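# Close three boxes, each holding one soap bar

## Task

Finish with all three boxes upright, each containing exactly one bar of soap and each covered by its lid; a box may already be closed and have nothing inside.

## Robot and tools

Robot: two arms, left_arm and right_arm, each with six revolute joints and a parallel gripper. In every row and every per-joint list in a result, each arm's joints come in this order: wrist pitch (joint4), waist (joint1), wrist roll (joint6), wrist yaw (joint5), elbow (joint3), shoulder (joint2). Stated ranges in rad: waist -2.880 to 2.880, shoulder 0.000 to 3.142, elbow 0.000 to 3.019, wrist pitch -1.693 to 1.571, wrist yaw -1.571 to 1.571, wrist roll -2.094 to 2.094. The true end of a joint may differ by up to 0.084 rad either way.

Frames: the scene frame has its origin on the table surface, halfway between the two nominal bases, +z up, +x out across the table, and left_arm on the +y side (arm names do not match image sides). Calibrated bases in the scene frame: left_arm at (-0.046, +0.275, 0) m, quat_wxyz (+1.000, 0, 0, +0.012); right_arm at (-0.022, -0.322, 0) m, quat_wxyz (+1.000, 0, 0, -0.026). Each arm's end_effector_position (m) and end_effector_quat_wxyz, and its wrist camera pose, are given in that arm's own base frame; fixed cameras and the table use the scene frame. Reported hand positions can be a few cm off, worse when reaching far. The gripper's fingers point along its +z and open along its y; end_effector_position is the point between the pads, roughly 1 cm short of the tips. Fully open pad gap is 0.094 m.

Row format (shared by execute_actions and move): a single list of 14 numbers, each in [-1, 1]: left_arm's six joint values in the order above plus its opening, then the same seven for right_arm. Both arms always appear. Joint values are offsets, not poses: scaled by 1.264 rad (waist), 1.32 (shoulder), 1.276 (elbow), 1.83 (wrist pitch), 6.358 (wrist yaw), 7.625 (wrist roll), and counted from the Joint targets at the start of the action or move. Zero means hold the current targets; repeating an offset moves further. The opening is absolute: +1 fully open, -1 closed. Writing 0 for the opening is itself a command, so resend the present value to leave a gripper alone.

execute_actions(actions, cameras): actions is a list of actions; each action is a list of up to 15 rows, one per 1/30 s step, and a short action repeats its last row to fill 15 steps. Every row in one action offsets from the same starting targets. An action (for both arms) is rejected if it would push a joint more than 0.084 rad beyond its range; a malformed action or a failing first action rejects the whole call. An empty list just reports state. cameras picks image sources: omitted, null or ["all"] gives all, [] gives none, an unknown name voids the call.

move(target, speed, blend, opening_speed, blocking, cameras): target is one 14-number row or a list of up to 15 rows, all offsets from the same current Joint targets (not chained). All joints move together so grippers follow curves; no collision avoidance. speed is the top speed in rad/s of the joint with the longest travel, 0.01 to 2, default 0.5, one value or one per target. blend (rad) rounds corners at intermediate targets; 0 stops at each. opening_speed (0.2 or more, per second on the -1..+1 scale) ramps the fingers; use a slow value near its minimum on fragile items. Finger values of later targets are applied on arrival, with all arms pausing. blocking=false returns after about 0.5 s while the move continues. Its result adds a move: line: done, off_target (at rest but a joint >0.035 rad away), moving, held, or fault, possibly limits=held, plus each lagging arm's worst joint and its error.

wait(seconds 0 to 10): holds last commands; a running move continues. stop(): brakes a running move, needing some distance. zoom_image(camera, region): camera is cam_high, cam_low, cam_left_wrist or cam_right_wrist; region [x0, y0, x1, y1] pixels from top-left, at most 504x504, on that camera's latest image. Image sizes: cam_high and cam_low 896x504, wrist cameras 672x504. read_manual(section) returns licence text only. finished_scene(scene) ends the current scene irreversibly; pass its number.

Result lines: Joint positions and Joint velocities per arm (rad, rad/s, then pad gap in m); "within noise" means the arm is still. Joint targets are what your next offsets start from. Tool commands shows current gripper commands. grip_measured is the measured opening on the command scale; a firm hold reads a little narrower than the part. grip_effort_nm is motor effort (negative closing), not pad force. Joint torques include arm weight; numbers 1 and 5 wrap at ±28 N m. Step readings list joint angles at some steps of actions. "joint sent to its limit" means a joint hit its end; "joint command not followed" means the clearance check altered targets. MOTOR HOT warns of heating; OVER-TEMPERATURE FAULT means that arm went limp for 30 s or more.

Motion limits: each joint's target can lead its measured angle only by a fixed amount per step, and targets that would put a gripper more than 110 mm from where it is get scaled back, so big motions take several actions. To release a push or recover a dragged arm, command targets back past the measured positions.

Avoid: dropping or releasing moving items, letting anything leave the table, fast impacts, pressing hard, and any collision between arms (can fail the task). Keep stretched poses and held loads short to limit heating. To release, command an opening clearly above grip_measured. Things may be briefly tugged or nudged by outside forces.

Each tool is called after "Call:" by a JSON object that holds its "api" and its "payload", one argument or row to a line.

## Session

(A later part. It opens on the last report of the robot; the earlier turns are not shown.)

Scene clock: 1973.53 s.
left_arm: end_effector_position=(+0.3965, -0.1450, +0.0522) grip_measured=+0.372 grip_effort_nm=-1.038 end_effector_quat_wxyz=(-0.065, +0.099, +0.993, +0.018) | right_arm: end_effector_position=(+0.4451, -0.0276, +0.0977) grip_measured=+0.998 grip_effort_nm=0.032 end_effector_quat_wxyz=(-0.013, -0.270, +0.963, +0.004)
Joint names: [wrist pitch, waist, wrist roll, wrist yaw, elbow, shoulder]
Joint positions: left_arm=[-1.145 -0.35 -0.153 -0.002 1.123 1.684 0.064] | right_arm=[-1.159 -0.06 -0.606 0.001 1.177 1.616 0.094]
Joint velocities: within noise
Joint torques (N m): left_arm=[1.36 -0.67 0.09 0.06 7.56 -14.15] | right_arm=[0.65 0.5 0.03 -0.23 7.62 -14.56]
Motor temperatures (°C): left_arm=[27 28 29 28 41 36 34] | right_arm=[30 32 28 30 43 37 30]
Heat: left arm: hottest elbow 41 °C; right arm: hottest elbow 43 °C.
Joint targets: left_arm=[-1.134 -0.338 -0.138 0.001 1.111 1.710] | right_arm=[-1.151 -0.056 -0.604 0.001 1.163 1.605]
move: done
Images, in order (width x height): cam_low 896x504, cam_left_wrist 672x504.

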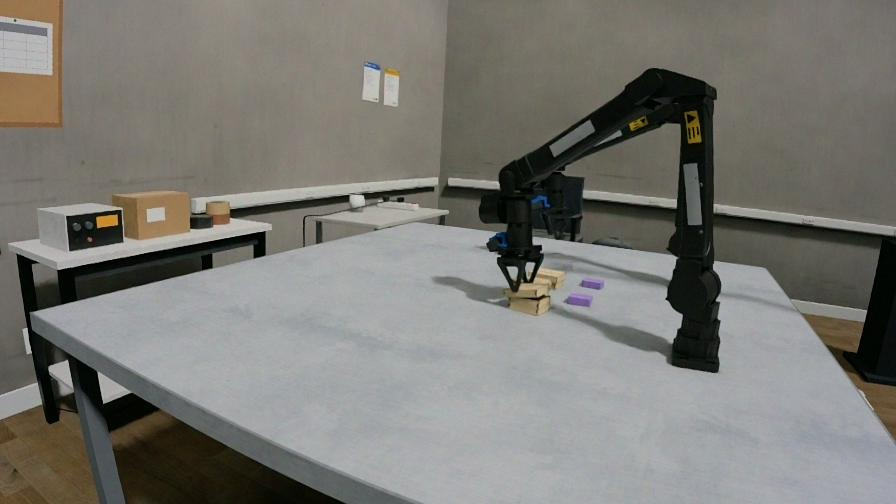

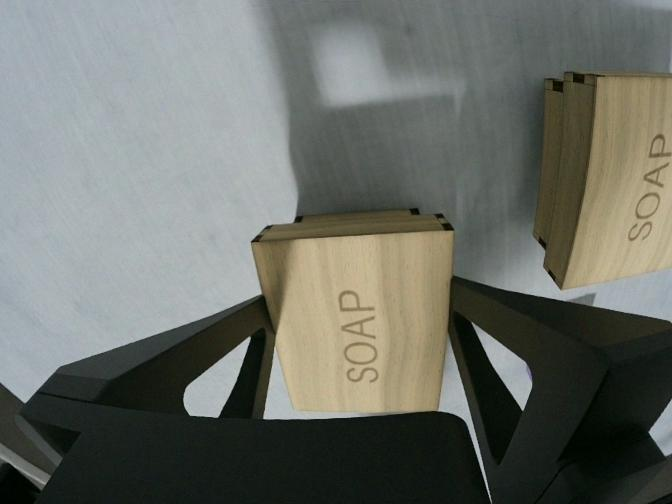

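Call:
{"api": "move", "payload": {
  "target": [
    [0,-0.013,0,0,0,-0.0288,0.2,0,0,0,0,0,0,1],
    [0.0033,-0.0206,0,0,-0.0212,-0.0455,0.2,0,0,0,0,0,0,1]
  ],
  "speed": 0.06,
  "cameras": ["cam_low","cam_left_wrist"]
}}

Call:
{"api": "zoom_image", "payload": {
  "camera": "cam_low",
  "region": [495, 260, 555, 320]
}}

Call:
{"api": "zoom_image", "payload": {
  "camera": "cam_left_wrist",
  "region": [230, 150, 480, 338]
}}

Scene clock: 2005.33 s.
left_arm: end_effector_position=(+0.3881, -0.1426, +0.0506) grip_measured=+0.372 grip_effort_nm=-1.043 end_effector_quat_wxyz=(-0.067, +0.100, +0.993, +0.018) | right_arm: end_effector_position=(+0.4451, -0.0276, +0.0977) grip_measured=+0.998 grip_effort_nm=0.032 end_effector_quat_wxyz=(-0.013, -0.270, +0.963, +0.004)
Joint names: [wrist pitch, waist, wrist roll, wrist yaw, elbow, shoulder]
Joint positions: left_arm=[-1.138 -0.352 -0.152 -0.002 1.097 1.669 0.064] | right_arm=[-1.159 -0.06 -0.606 0.001 1.177 1.616 0.094]
Joint velocities: within noise
Joint torques (N m): left_arm=[1.35 -2.55 0.09 0.06 7.39 -18.2] | right_arm=[0.66 0.5 0.03 -0.23 7.64 -14.56]
Motor temperatures (°C): left_arm=[27 28 29 28 41 36 34] | right_arm=[30 32 28 30 43 37 30]
Heat: left arm: hottest elbow 41 °C; right arm: hottest elbow 43 °C.
Joint targets: left_arm=[-1.128 -0.364 -0.139 0.001 1.084 1.650] | right_arm=[-1.151 -0.056 -0.604 0.001 1.163 1.605]
move: done
Images, in order (width x height): cam_low 896x504, cam_left_wrist 672x504.

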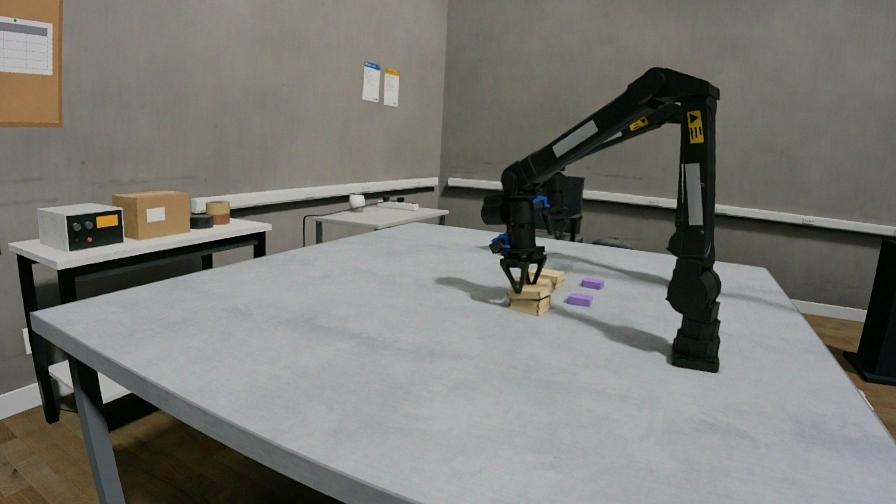

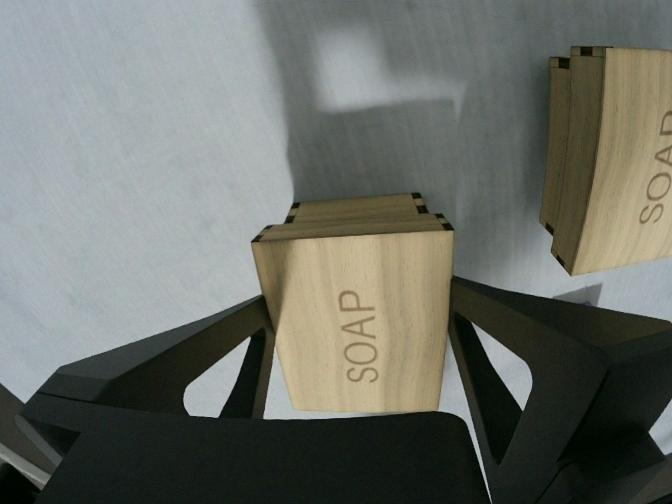

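Scaled by 8.400 from the camera's 896x504 image, which has a finer 1280x720 frame.

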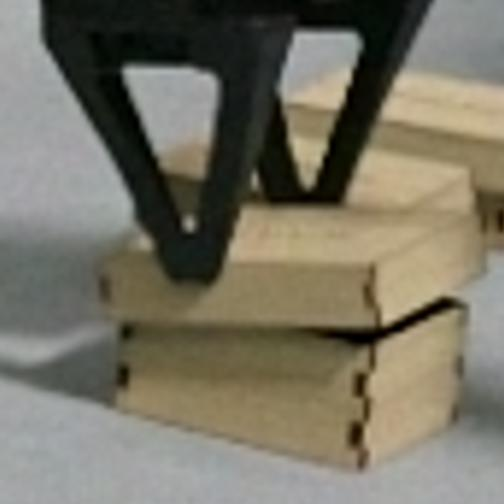

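Scaled by 2.016 from the camera's 672x504 image, which has a finer 960x720 frame.

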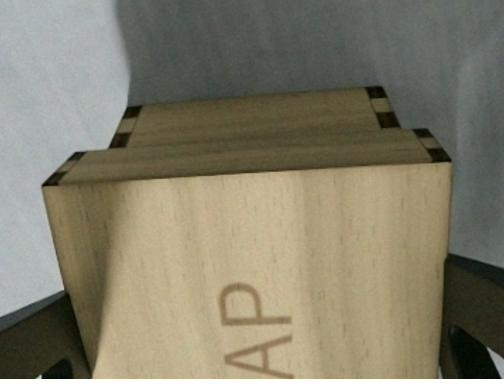

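Call:
{"api": "move", "payload": {
  "target": [
    [0.0011,0,0,0,-0.0047,-0.0045,0.2,0,0,0,0,0,0,1],
    [0.0913,0,0,0,-0.0901,-0.0652,0.2,0,0,0,0,0,0,1]
  ],
  "speed": 0.08,
  "cameras": ["cam_low","cam_left_wrist"]
}}

Call:
{"api": "zoom_image", "payload": {
  "camera": "cam_low",
  "region": [495, 260, 555, 320]
}}

Call:
{"api": "zoom_image", "payload": {
  "camera": "cam_left_wrist",
  "region": [230, 150, 480, 338]
}}

Scene clock: 2048.10 s.
left_arm: end_effector_position=(+0.3839, -0.1412, +0.0467) grip_measured=+0.372 grip_effort_nm=-1.038 end_effector_quat_wxyz=(-0.001, +0.100, +0.995, +0.001) | right_arm: end_effector_position=(+0.4451, -0.0276, +0.0977) grip_measured=+0.998 grip_effort_nm=0.042 end_effector_quat_wxyz=(-0.013, -0.270, +0.963, +0.004)
Joint names: [wrist pitch, waist, wrist roll, wrist yaw, elbow, shoulder]
Joint positions: left_arm=[-0.972 -0.352 -0.152 -0.002 0.982 1.583 0.064] | right_arm=[-1.159 -0.06 -0.606 0.001 1.177 1.616 0.094]
Joint velocities: within noise
Joint torques (N m): left_arm=[1.57 -2.49 0.1 0.06 7.36 -16.73] | right_arm=[0.66 0.5 0.04 -0.23 7.64 -14.56]
Motor temperatures (°C): left_arm=[27 28 29 28 39 37 34] | right_arm=[30 32 28 30 43 37 30]
Heat: left arm: hottest elbow 39 °C; right arm: hottest elbow 43 °C.
Joint targets: left_arm=[-0.960 -0.364 -0.139 0.001 0.969 1.564] | right_arm=[-1.151 -0.056 -0.604 0.001 1.163 1.605]
move: done
Images, in order (width x height): cam_low 896x504, cam_left_wrist 672x504.

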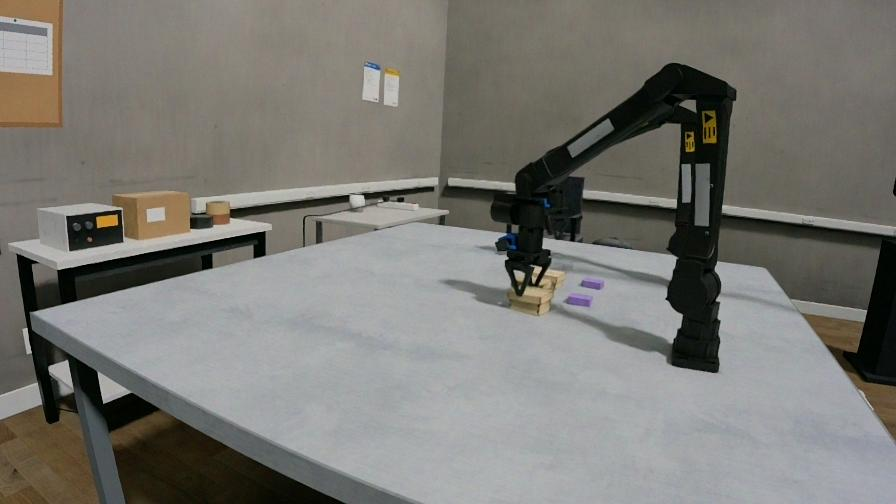

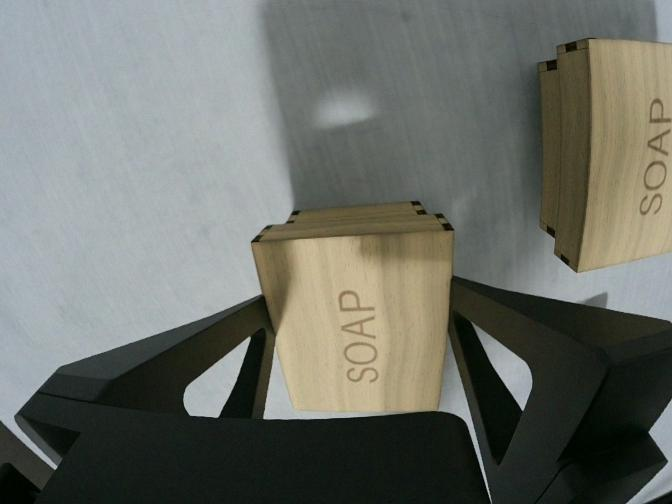

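Scaled by 8.400 from the camera's 896x504 image, which has a finer 1280x720 frame.

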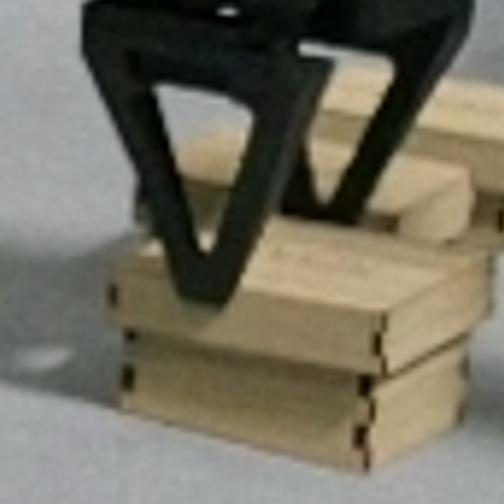

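Scaled by 2.016 from the camera's 672x504 image, which has a finer 960x720 frame.

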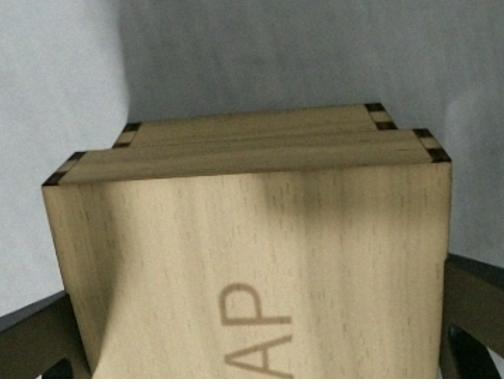

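Call:
{"api": "move", "payload": {
  "target": [
    [0,0,0,0,0,0.0273,0.2,0,0,0,0,0,0,1],
    [0.0137,0,0,0,-0.009,0.0417,0.2,0,0,0,0,0,0,1]
  ],
  "speed": 0.06,
  "cameras": ["cam_low","cam_left_wrist"]
}}

Call:
{"api": "zoom_image", "payload": {
  "camera": "cam_low",
  "region": [495, 260, 555, 320]
}}

Scene clock: 2060.90 s.
left_arm: end_effector_position=(+0.3838, -0.1412, +0.0405) grip_measured=+0.372 grip_effort_nm=-1.038 end_effector_quat_wxyz=(+0.001, +0.100, +0.995, +0.001) | right_arm: end_effector_position=(+0.4451, -0.0276, +0.0977) grip_measured=+0.998 grip_effort_nm=0.037 end_effector_quat_wxyz=(-0.013, -0.270, +0.963, +0.004)
Joint names: [wrist pitch, waist, wrist roll, wrist yaw, elbow, shoulder]
Joint positions: left_arm=[-0.95 -0.352 -0.152 -0.002 0.972 1.59 0.064] | right_arm=[-1.159 -0.06 -0.606 0.001 1.177 1.616 0.094]
Joint velocities: within noise
Joint torques (N m): left_arm=[1.69 -2.43 0.09 0.06 7.25 -12.16] | right_arm=[0.66 0.5 0.03 -0.23 7.62 -14.51]
Motor temperatures (°C): left_arm=[27 28 29 28 40 36 34] | right_arm=[30 32 28 30 43 37 30]
Heat: left arm: hottest elbow 40 °C; right arm: hottest elbow 43 °C.
Joint targets: left_arm=[-0.935 -0.364 -0.139 0.001 0.958 1.619] | right_arm=[-1.151 -0.056 -0.604 0.001 1.163 1.605]
move: done
Images, in order (width x height): cam_low 896x504, cam_left_wrist 672x504.

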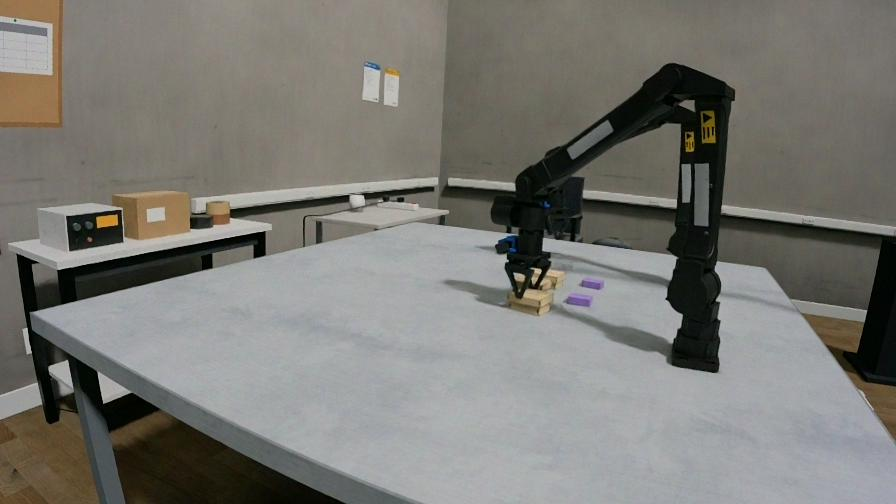

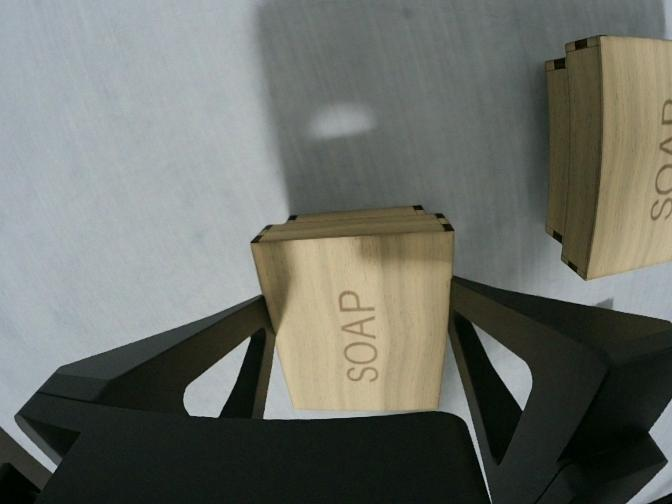

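Scaled by 8.400 from the camera's 896x504 image, which has a finer 1280x720 frame.

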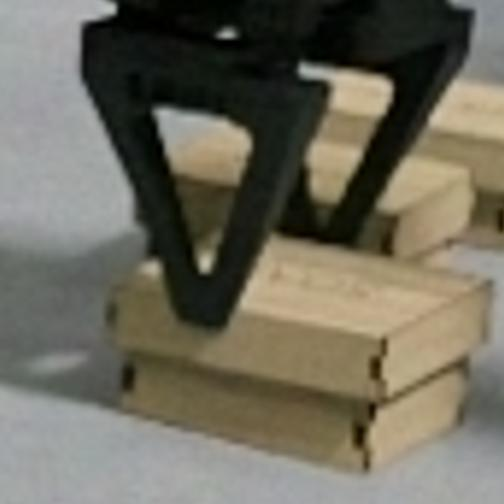

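Call:
{"api": "move", "payload": {
  "target": [
    [0.0044,0,0,0,-0.0035,0.0061,0.2,0,0,0,0,0,0,1],
    [0.0044,0,0,0,-0.0035,0.0061,0.47,0,0,0,0,0,0,1]
  ],
  "speed": 0.06,
  "opening_speed": 0.3,
  "cameras": ["cam_low","cam_left_wrist"]
}}

Call:
{"api": "zoom_image", "payload": {
  "camera": "cam_low",
  "region": [495, 260, 555, 320]
}}

Scene clock: 2072.60 s.
left_arm: end_effector_position=(+0.3815, -0.1405, +0.0333) grip_measured=+0.467 grip_effort_nm=0.115 end_effector_quat_wxyz=(-0.004, +0.100, +0.995, +0.002) | right_arm: end_effector_position=(+0.4451, -0.0276, +0.0977) grip_measured=+0.998 grip_effort_nm=0.037 end_effector_quat_wxyz=(-0.013, -0.270, +0.963, +0.004)
Joint names: [wrist pitch, waist, wrist roll, wrist yaw, elbow, shoulder]
Joint positions: left_arm=[-0.94 -0.353 -0.152 -0.002 0.964 1.603 0.069] | right_arm=[-1.159 -0.06 -0.606 0.001 1.177 1.616 0.094]
Joint velocities: within noise
Joint torques (N m): left_arm=[1.59 -2.49 0.1 0.06 7.43 -13.22] | right_arm=[0.65 0.5 0.03 -0.23 7.64 -14.51]
Motor temperatures (°C): left_arm=[27 28 29 28 40 36 34] | right_arm=[30 32 28 30 43 37 30]
Heat: left arm: hottest elbow 40 °C; right arm: hottest elbow 43 °C.
Joint targets: left_arm=[-0.928 -0.364 -0.138 0.001 0.953 1.627] | right_arm=[-1.151 -0.056 -0.604 0.001 1.163 1.605]
move: done; target 2's new numbers were sent with left_arm's shoulder 0.036 rad from that target
Images, in order (width x height): cam_low 896x504, cam_left_wrist 672x504.

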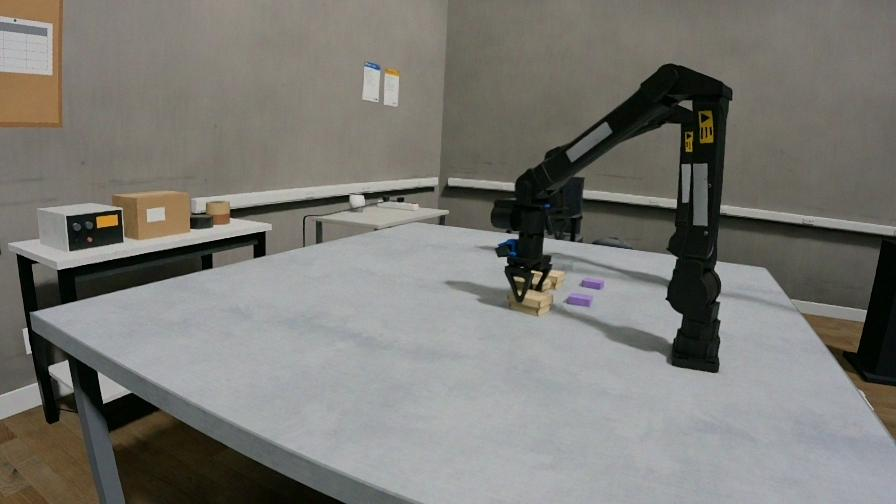

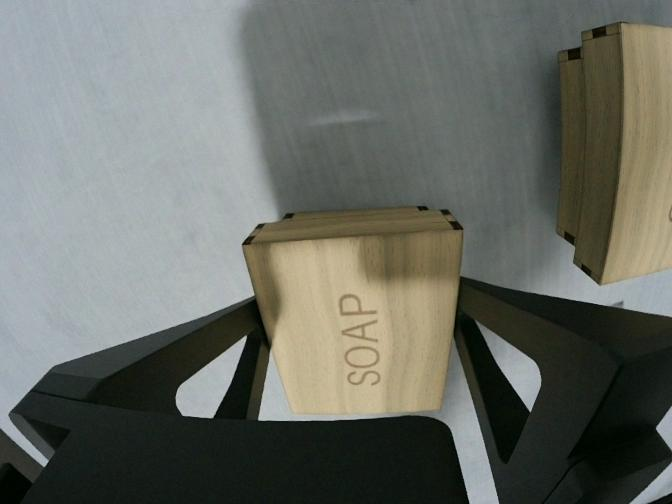

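Scaled by 8.400 from the camera's 896x504 image, which has a finer 1280x720 frame.

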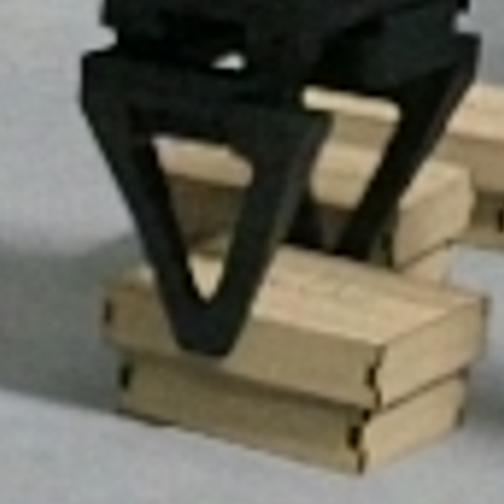

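Call:
{"api": "move", "payload": {
  "target": [
    [0,0,0,0,0,0,0.8,0,0,0,0,0,0,1],
    [0,0,0,0,0.033,0,0.8,0,0,0,0,0,0,1],
    [-0.1093,0,0,0,0.1136,-0.1061,0.8,0,0,0,0,0,0,1],
    [-0.1295,-0.1922,-0.049,0,0.279,0.053,0.8,0,0,0,0,0,0,1]
  ],
  "speed": [0.2,0.1,0.15,0.3],
  "opening_speed": 0.6,
  "blend": [0,0.01,0.03,0]
}}

Call:
{"api": "zoom_image", "payload": {
  "camera": "cam_low",
  "region": [490, 250, 570, 320]
}}

Call:
{"api": "zoom_image", "payload": {
  "camera": "cam_high",
  "region": [350, 190, 450, 290]
}}

Scene clock: 2105.53 s.
left_arm: end_effector_position=(+0.3932, -0.2698, +0.1004) grip_measured=+0.798 grip_effort_nm=0.120 end_effector_quat_wxyz=(+0.001, +0.051, +0.999, +0.000) | right_arm: end_effector_position=(+0.4451, -0.0276, +0.0977) grip_measured=+0.998 grip_effort_nm=0.032 end_effector_quat_wxyz=(-0.013, -0.270, +0.963, +0.004)
Joint names: [wrist pitch, waist, wrist roll, wrist yaw, elbow, shoulder]
Joint positions: left_arm=[-1.153 -0.601 -0.498 -0.002 1.254 1.67 0.084] | right_arm=[-1.159 -0.06 -0.606 0.001 1.177 1.616 0.094]
Joint velocities: within noise
Joint torques (N m): left_arm=[0.61 -2.08 -0.23 0.03 14.58 -15.33] | right_arm=[0.66 0.5 0.03 -0.23 7.64 -14.62]
Motor temperatures (°C): left_arm=[27 28 29 28 41 35 32] | right_arm=[30 32 28 30 43 37 30]
Heat: left arm: hottest elbow 41 °C; right arm: hottest elbow 43 °C.
Joint targets: left_arm=[-1.164 -0.607 -0.512 0.001 1.309 1.697] | right_arm=[-1.151 -0.056 -0.604 0.001 1.163 1.605]
move: off_target (left_arm); left_arm: the elbow is farthest, 0.055 rad from its target

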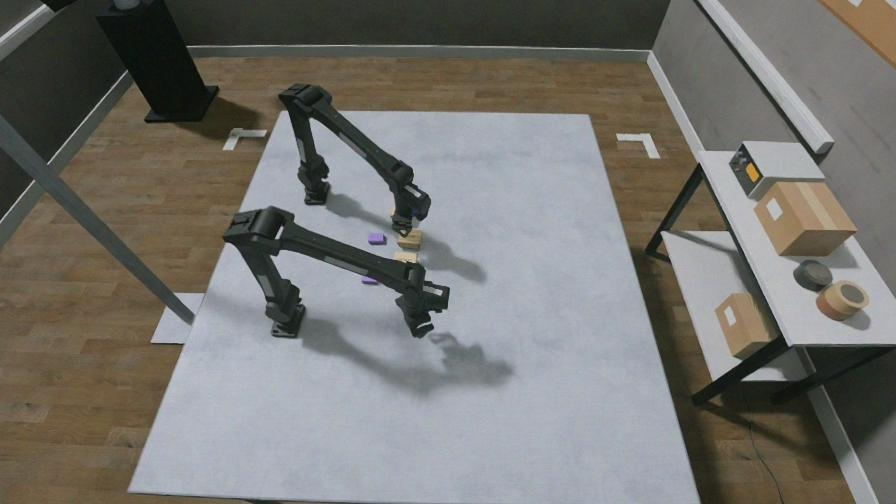

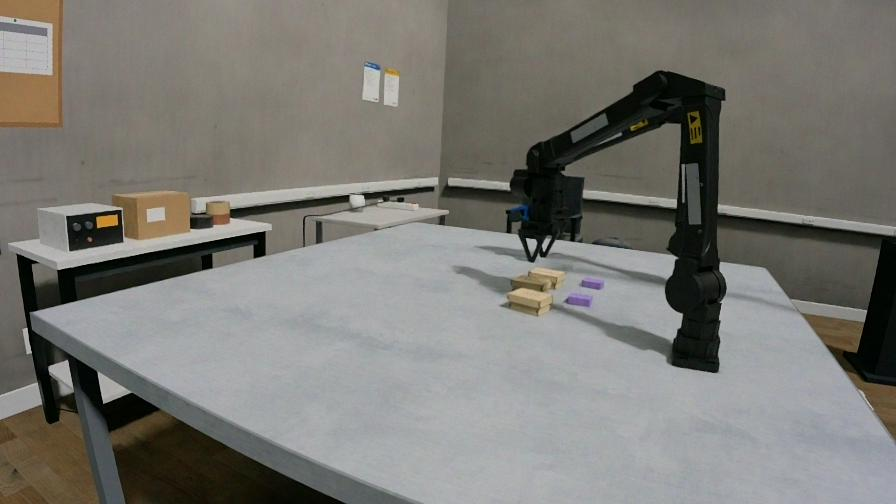

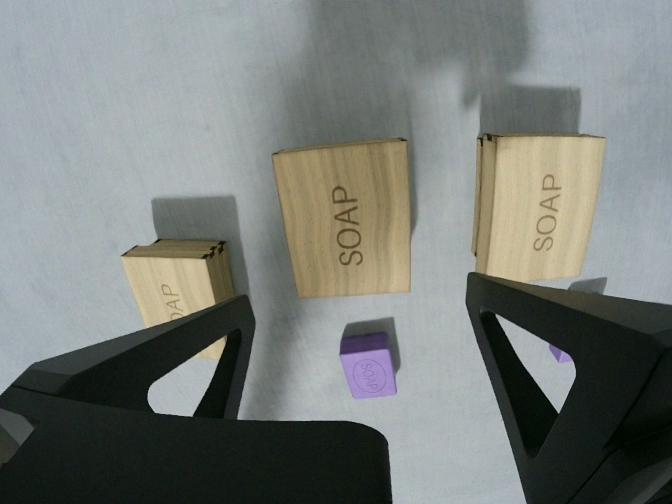

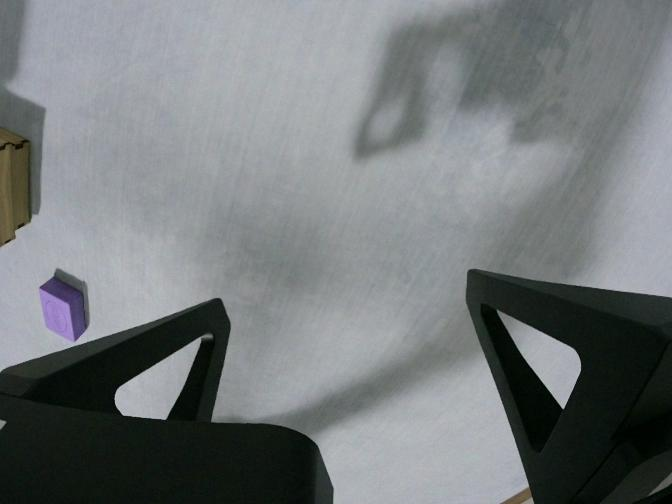

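Scaled by 6.300 from the camera's 896x504 image, which has a finer 1280x720 frame.

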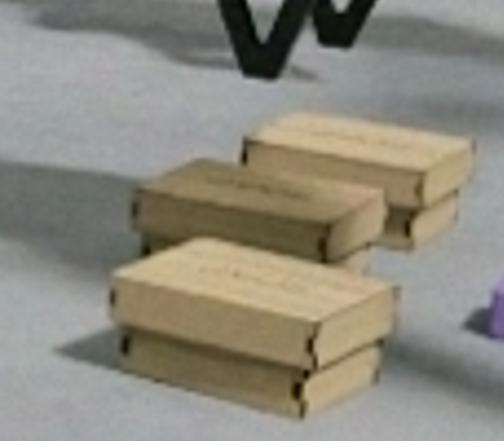

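Scaled by 5.040 from the camera's 896x504 image, which has a finer 1280x720 frame.

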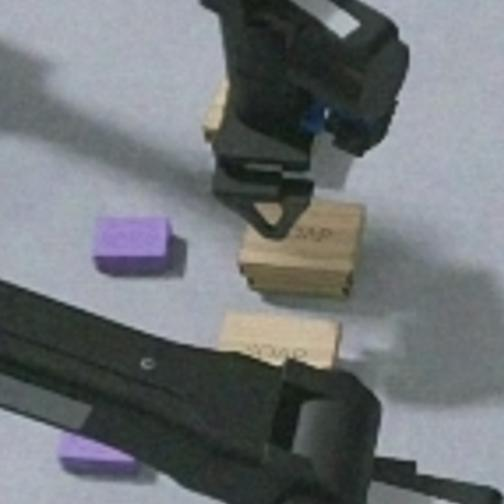

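Call:
{"api": "move", "payload": {
  "target": [
    [0.0623,0.0285,0,0,-0.0745,0.047,0.8,0,0,0,0,0,0,1],
    [0.0934,0.0285,0,0,-0.0948,0.0708,0.8,0,0,0,0,0,0,1]
  ],
  "speed": [0.25,0.15],
  "cameras": ["cam_low","cam_left_wrist","cam_high"]
}}

Call:
{"api": "zoom_image", "payload": {
  "camera": "cam_low",
  "region": [500, 240, 570, 310]
}}

Scene clock: 2145.03 s.
left_arm: end_effector_position=(+0.4050, -0.2656, +0.0396) grip_measured=+0.798 grip_effort_nm=0.125 end_effector_quat_wxyz=(+0.001, +0.041, +0.999, +0.000) | right_arm: end_effector_position=(+0.4451, -0.0276, +0.0977) grip_measured=+0.998 grip_effort_nm=0.042 end_effector_quat_wxyz=(-0.013, -0.270, +0.963, +0.004)
Joint names: [wrist pitch, waist, wrist roll, wrist yaw, elbow, shoulder]
Joint positions: left_arm=[-1.006 -0.58 -0.499 -0.002 1.2 1.763 0.084] | right_arm=[-1.159 -0.06 -0.606 0.001 1.177 1.616 0.094]
Joint velocities: within noise
Joint torques (N m): left_arm=[1.55 -0.91 -0.21 0.03 7.79 -16.03] | right_arm=[0.66 0.5 0.03 -0.22 7.62 -14.56]
Motor temperatures (°C): left_arm=[27 28 29 28 44 36 32] | right_arm=[30 32 28 30 43 37 30]
Heat: left arm: hottest elbow 44 °C; right arm: hottest elbow 43 °C.
Joint targets: left_arm=[-0.993 -0.571 -0.512 0.001 1.188 1.791] | right_arm=[-1.151 -0.056 -0.604 0.001 1.163 1.605]
move: done
Images, in order (width x height): cam_high 896x504, cam_low 896x504, cam_left_wrist 672x504.

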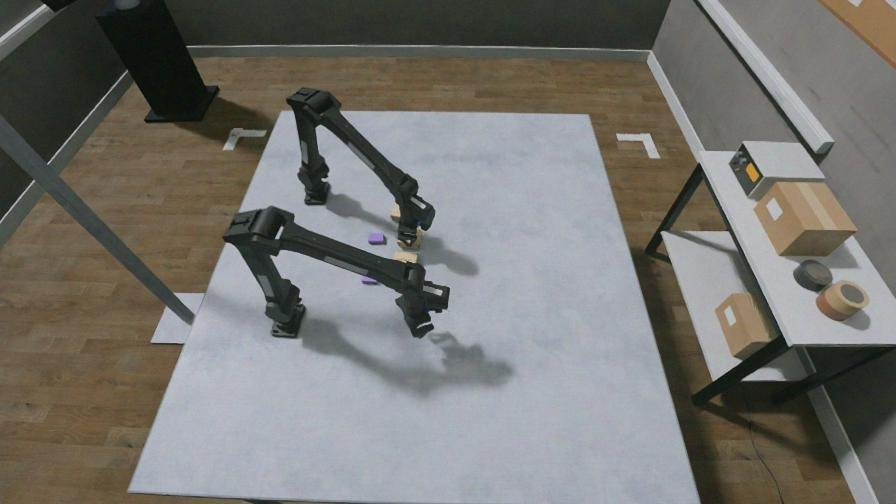

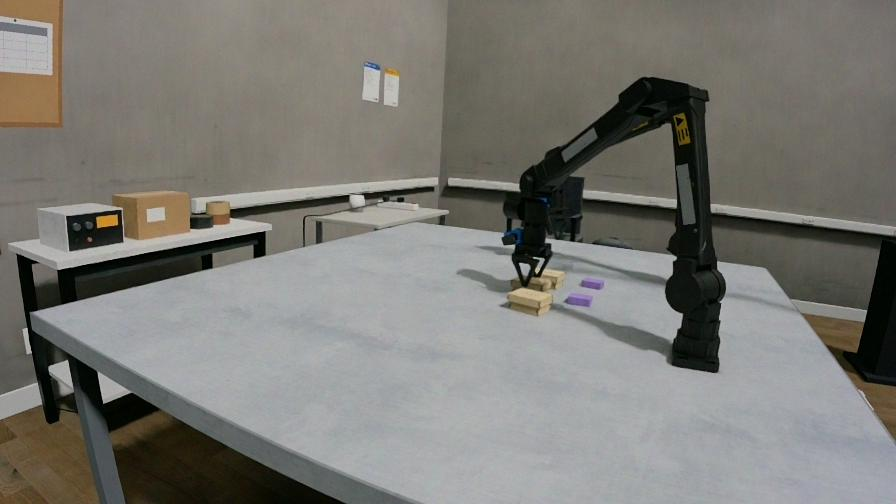

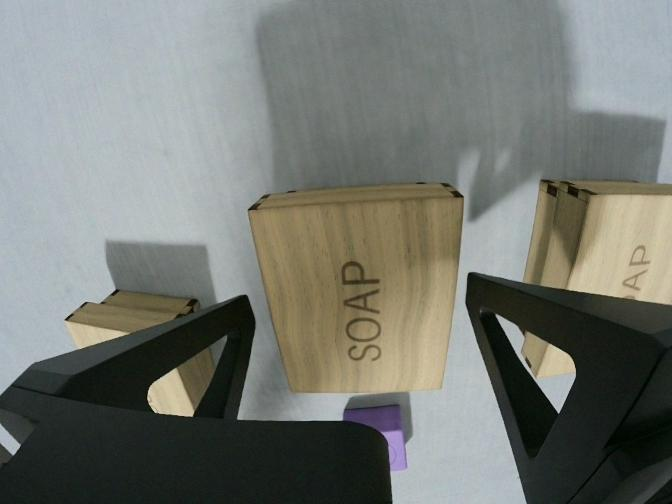

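Scaled by 7.200 from the camera's 896x504 image, which has a finer 1280x720 frame.

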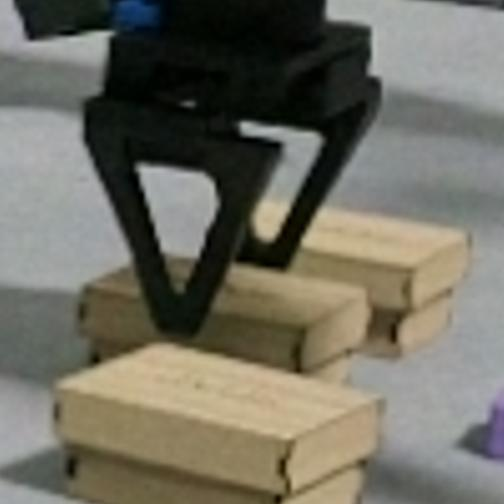

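Call:
{"api": "move", "payload": {
  "target": [
    [0.0055,0,0,0,-0.0035,0.0041,0.8,0,0,0,0,0,0,1],
    [0.0055,0,0,0,-0.0035,0.0041,0.2,0,0,0,0,0,0,1]
  ],
  "speed": 0.1,
  "opening_speed": 0.4,
  "cameras": ["cam_low","cam_left_wrist"]
}}

Call:
{"api": "zoom_image", "payload": {
  "camera": "cam_low",
  "region": [500, 240, 570, 310]
}}

Call:
{"api": "zoom_image", "payload": {
  "camera": "cam_left_wrist",
  "region": [230, 120, 480, 308]
}}

Scene clock: 2155.57 s.
left_arm: end_effector_position=(+0.4069, -0.2668, +0.0382) grip_measured=+0.386 grip_effort_nm=-1.033 end_effector_quat_wxyz=(+0.004, +0.040, +0.999, -0.002) | right_arm: end_effector_position=(+0.4451, -0.0276, +0.0977) grip_measured=+0.998 grip_effort_nm=0.032 end_effector_quat_wxyz=(-0.013, -0.270, +0.963, +0.004)
Joint names: [wrist pitch, waist, wrist roll, wrist yaw, elbow, shoulder]
Joint positions: left_arm=[-0.996 -0.58 -0.499 -0.002 1.2 1.766 0.065] | right_arm=[-1.159 -0.06 -0.606 0.001 1.177 1.616 0.094]
Joint velocities: within noise
Joint torques (N m): left_arm=[1.59 -0.85 -0.21 0.03 7.38 -15.85] | right_arm=[0.65 0.44 0.04 -0.22 7.64 -14.56]
Motor temperatures (°C): left_arm=[27 28 29 28 44 36 31] | right_arm=[30 32 28 30 43 37 30]
Heat: left arm: hottest elbow 44 °C; right arm: hottest elbow 43 °C.
Joint targets: left_arm=[-0.984 -0.571 -0.512 0.001 1.184 1.796] | right_arm=[-1.151 -0.056 -0.604 0.001 1.163 1.605]
move: done
Images, in order (width x height): cam_low 896x504, cam_left_wrist 672x504.

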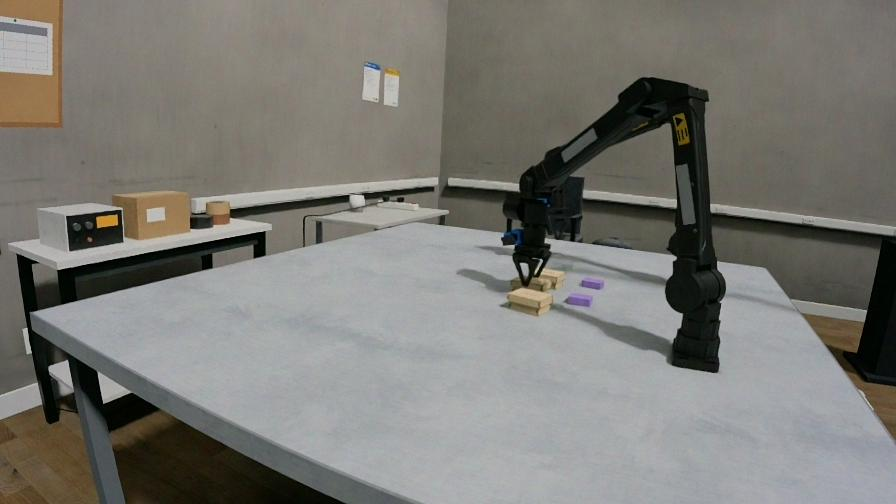

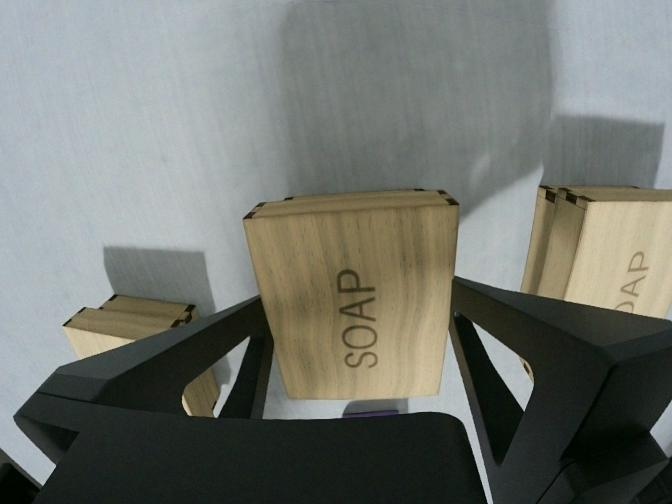

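Scaled by 7.200 from the camera's 896x504 image, which has a finer 1280x720 frame.

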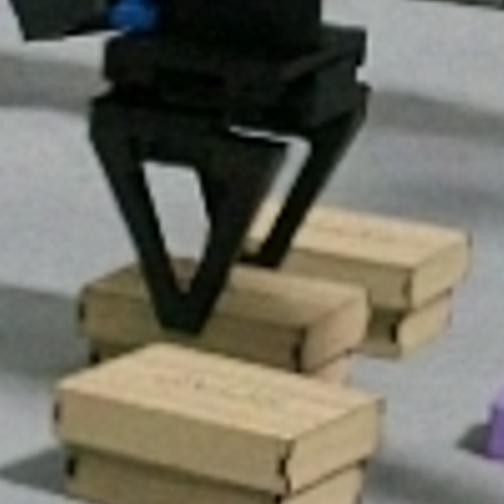

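Scaled by 2.016 from the camera's 672x504 image, which has a finer 960x720 frame.

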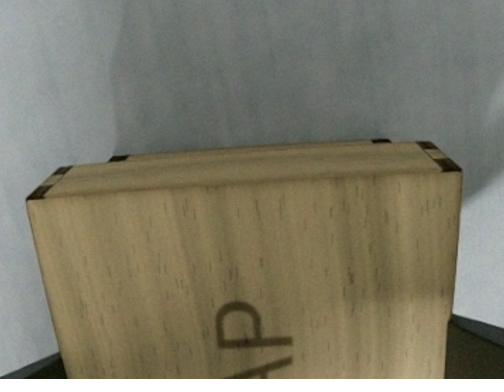

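Call:
{"api": "move", "payload": {
  "target": [
    [0,0,0,0,0.0376,-0.0273,0.2,0,0,0,0,0,0,1],
    [-0.047,0,0,0,0.0721,-0.0553,0.2,0,0,0,0,0,0,1],
    [-0.1016,0,0,0,0.1144,-0.0902,0.2,0,0,0,0,0,0,1]
  ],
  "speed": [0.1,0.06,0.12],
  "blend": [0,0.01,0]
}}

Call:
{"api": "zoom_image", "payload": {
  "camera": "cam_low",
  "region": [500, 240, 570, 310]
}}

Call:
{"api": "zoom_image", "payload": {
  "camera": "cam_high",
  "region": [385, 215, 435, 265]
}}

Call:
{"api": "zoom_image", "payload": {
  "camera": "cam_left_wrist",
  "region": [230, 120, 480, 308]
}}

Scene clock: 2181.93 s.
left_arm: end_effector_position=(+0.4047, -0.2654, +0.0971) grip_measured=+0.385 grip_effort_nm=-1.038 end_effector_quat_wxyz=(-0.002, +0.040, +0.999, +0.002) | right_arm: end_effector_position=(+0.4451, -0.0276, +0.0977) grip_measured=+0.998 grip_effort_nm=0.037 end_effector_quat_wxyz=(-0.013, -0.270, +0.963, +0.004)
Joint names: [wrist pitch, waist, wrist roll, wrist yaw, elbow, shoulder]
Joint positions: left_arm=[-1.158 -0.58 -0.499 -0.002 1.277 1.695 0.065] | right_arm=[-1.159 -0.06 -0.606 0.001 1.177 1.616 0.094]
Joint velocities: within noise
Joint torques (N m): left_arm=[0.66 -0.91 -0.21 0.03 14.41 -19.9] | right_arm=[0.65 0.5 0.03 -0.22 7.64 -14.56]
Motor temperatures (°C): left_arm=[27 28 29 28 45 35 32] | right_arm=[30 32 28 30 43 37 30]
Heat: left arm: hottest elbow 45 °C; right arm: hottest elbow 43 °C.
Joint targets: left_arm=[-1.169 -0.571 -0.512 0.001 1.330 1.677] | right_arm=[-1.151 -0.056 -0.604 0.001 1.163 1.605]
move: off_target (left_arm); left_arm: the elbow is farthest, 0.053 rad from its target

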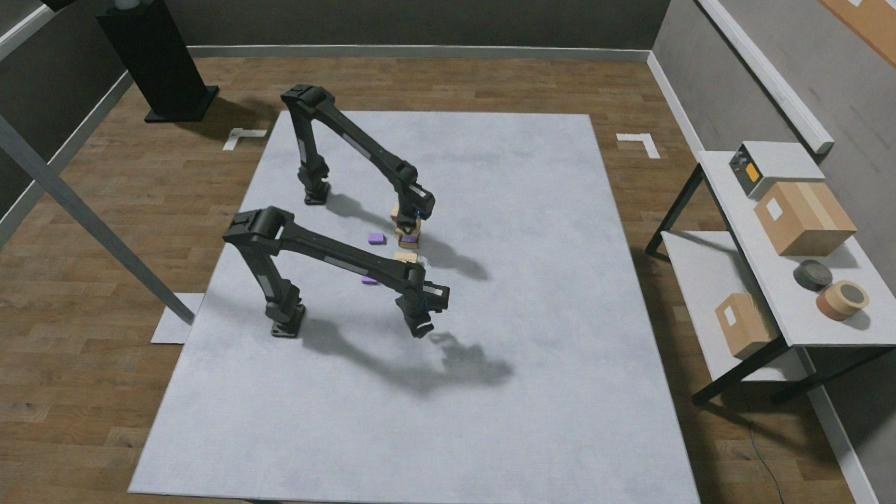

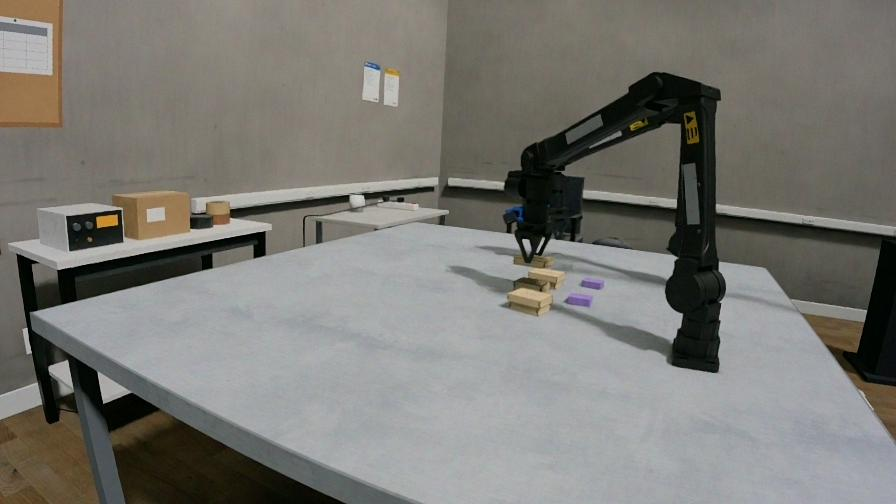

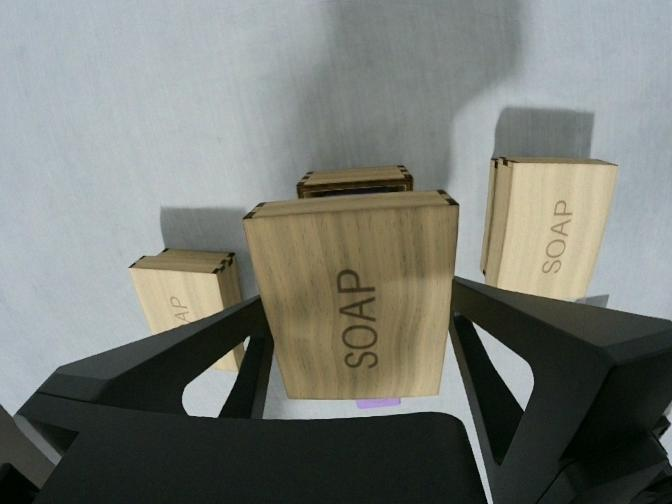

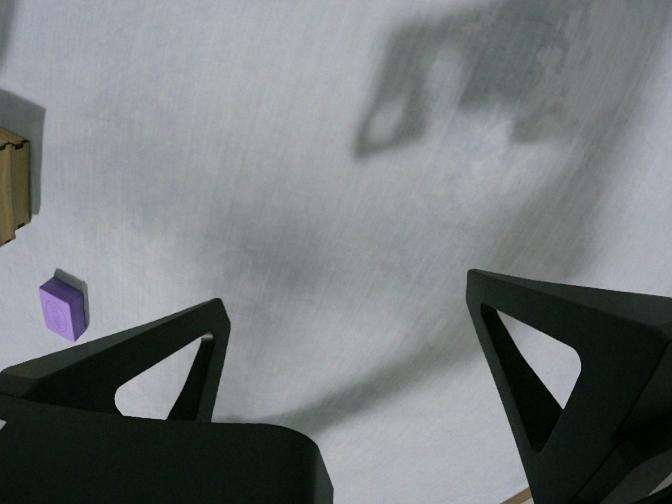

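Scaled by 7.200 from the camera's 896x504 image, which has a finer 1280x720 frame.

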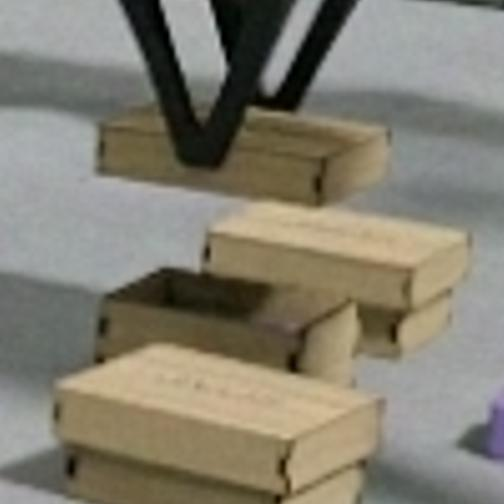

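Scaled by 10.080 from the camera's 896x504 image, which has a finer 1280x720 frame.

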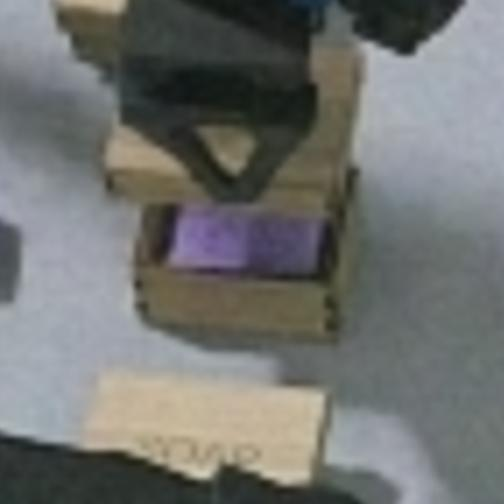

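Scaled by 2.016 from the camera's 672x504 image, which has a finer 960x720 frame.

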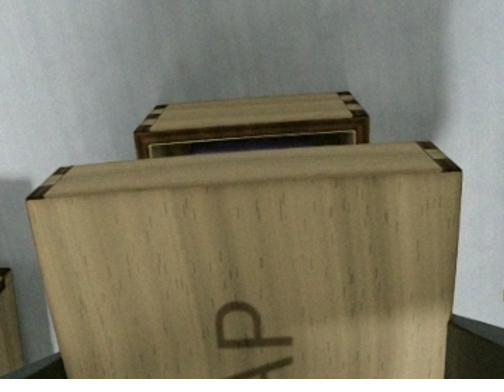

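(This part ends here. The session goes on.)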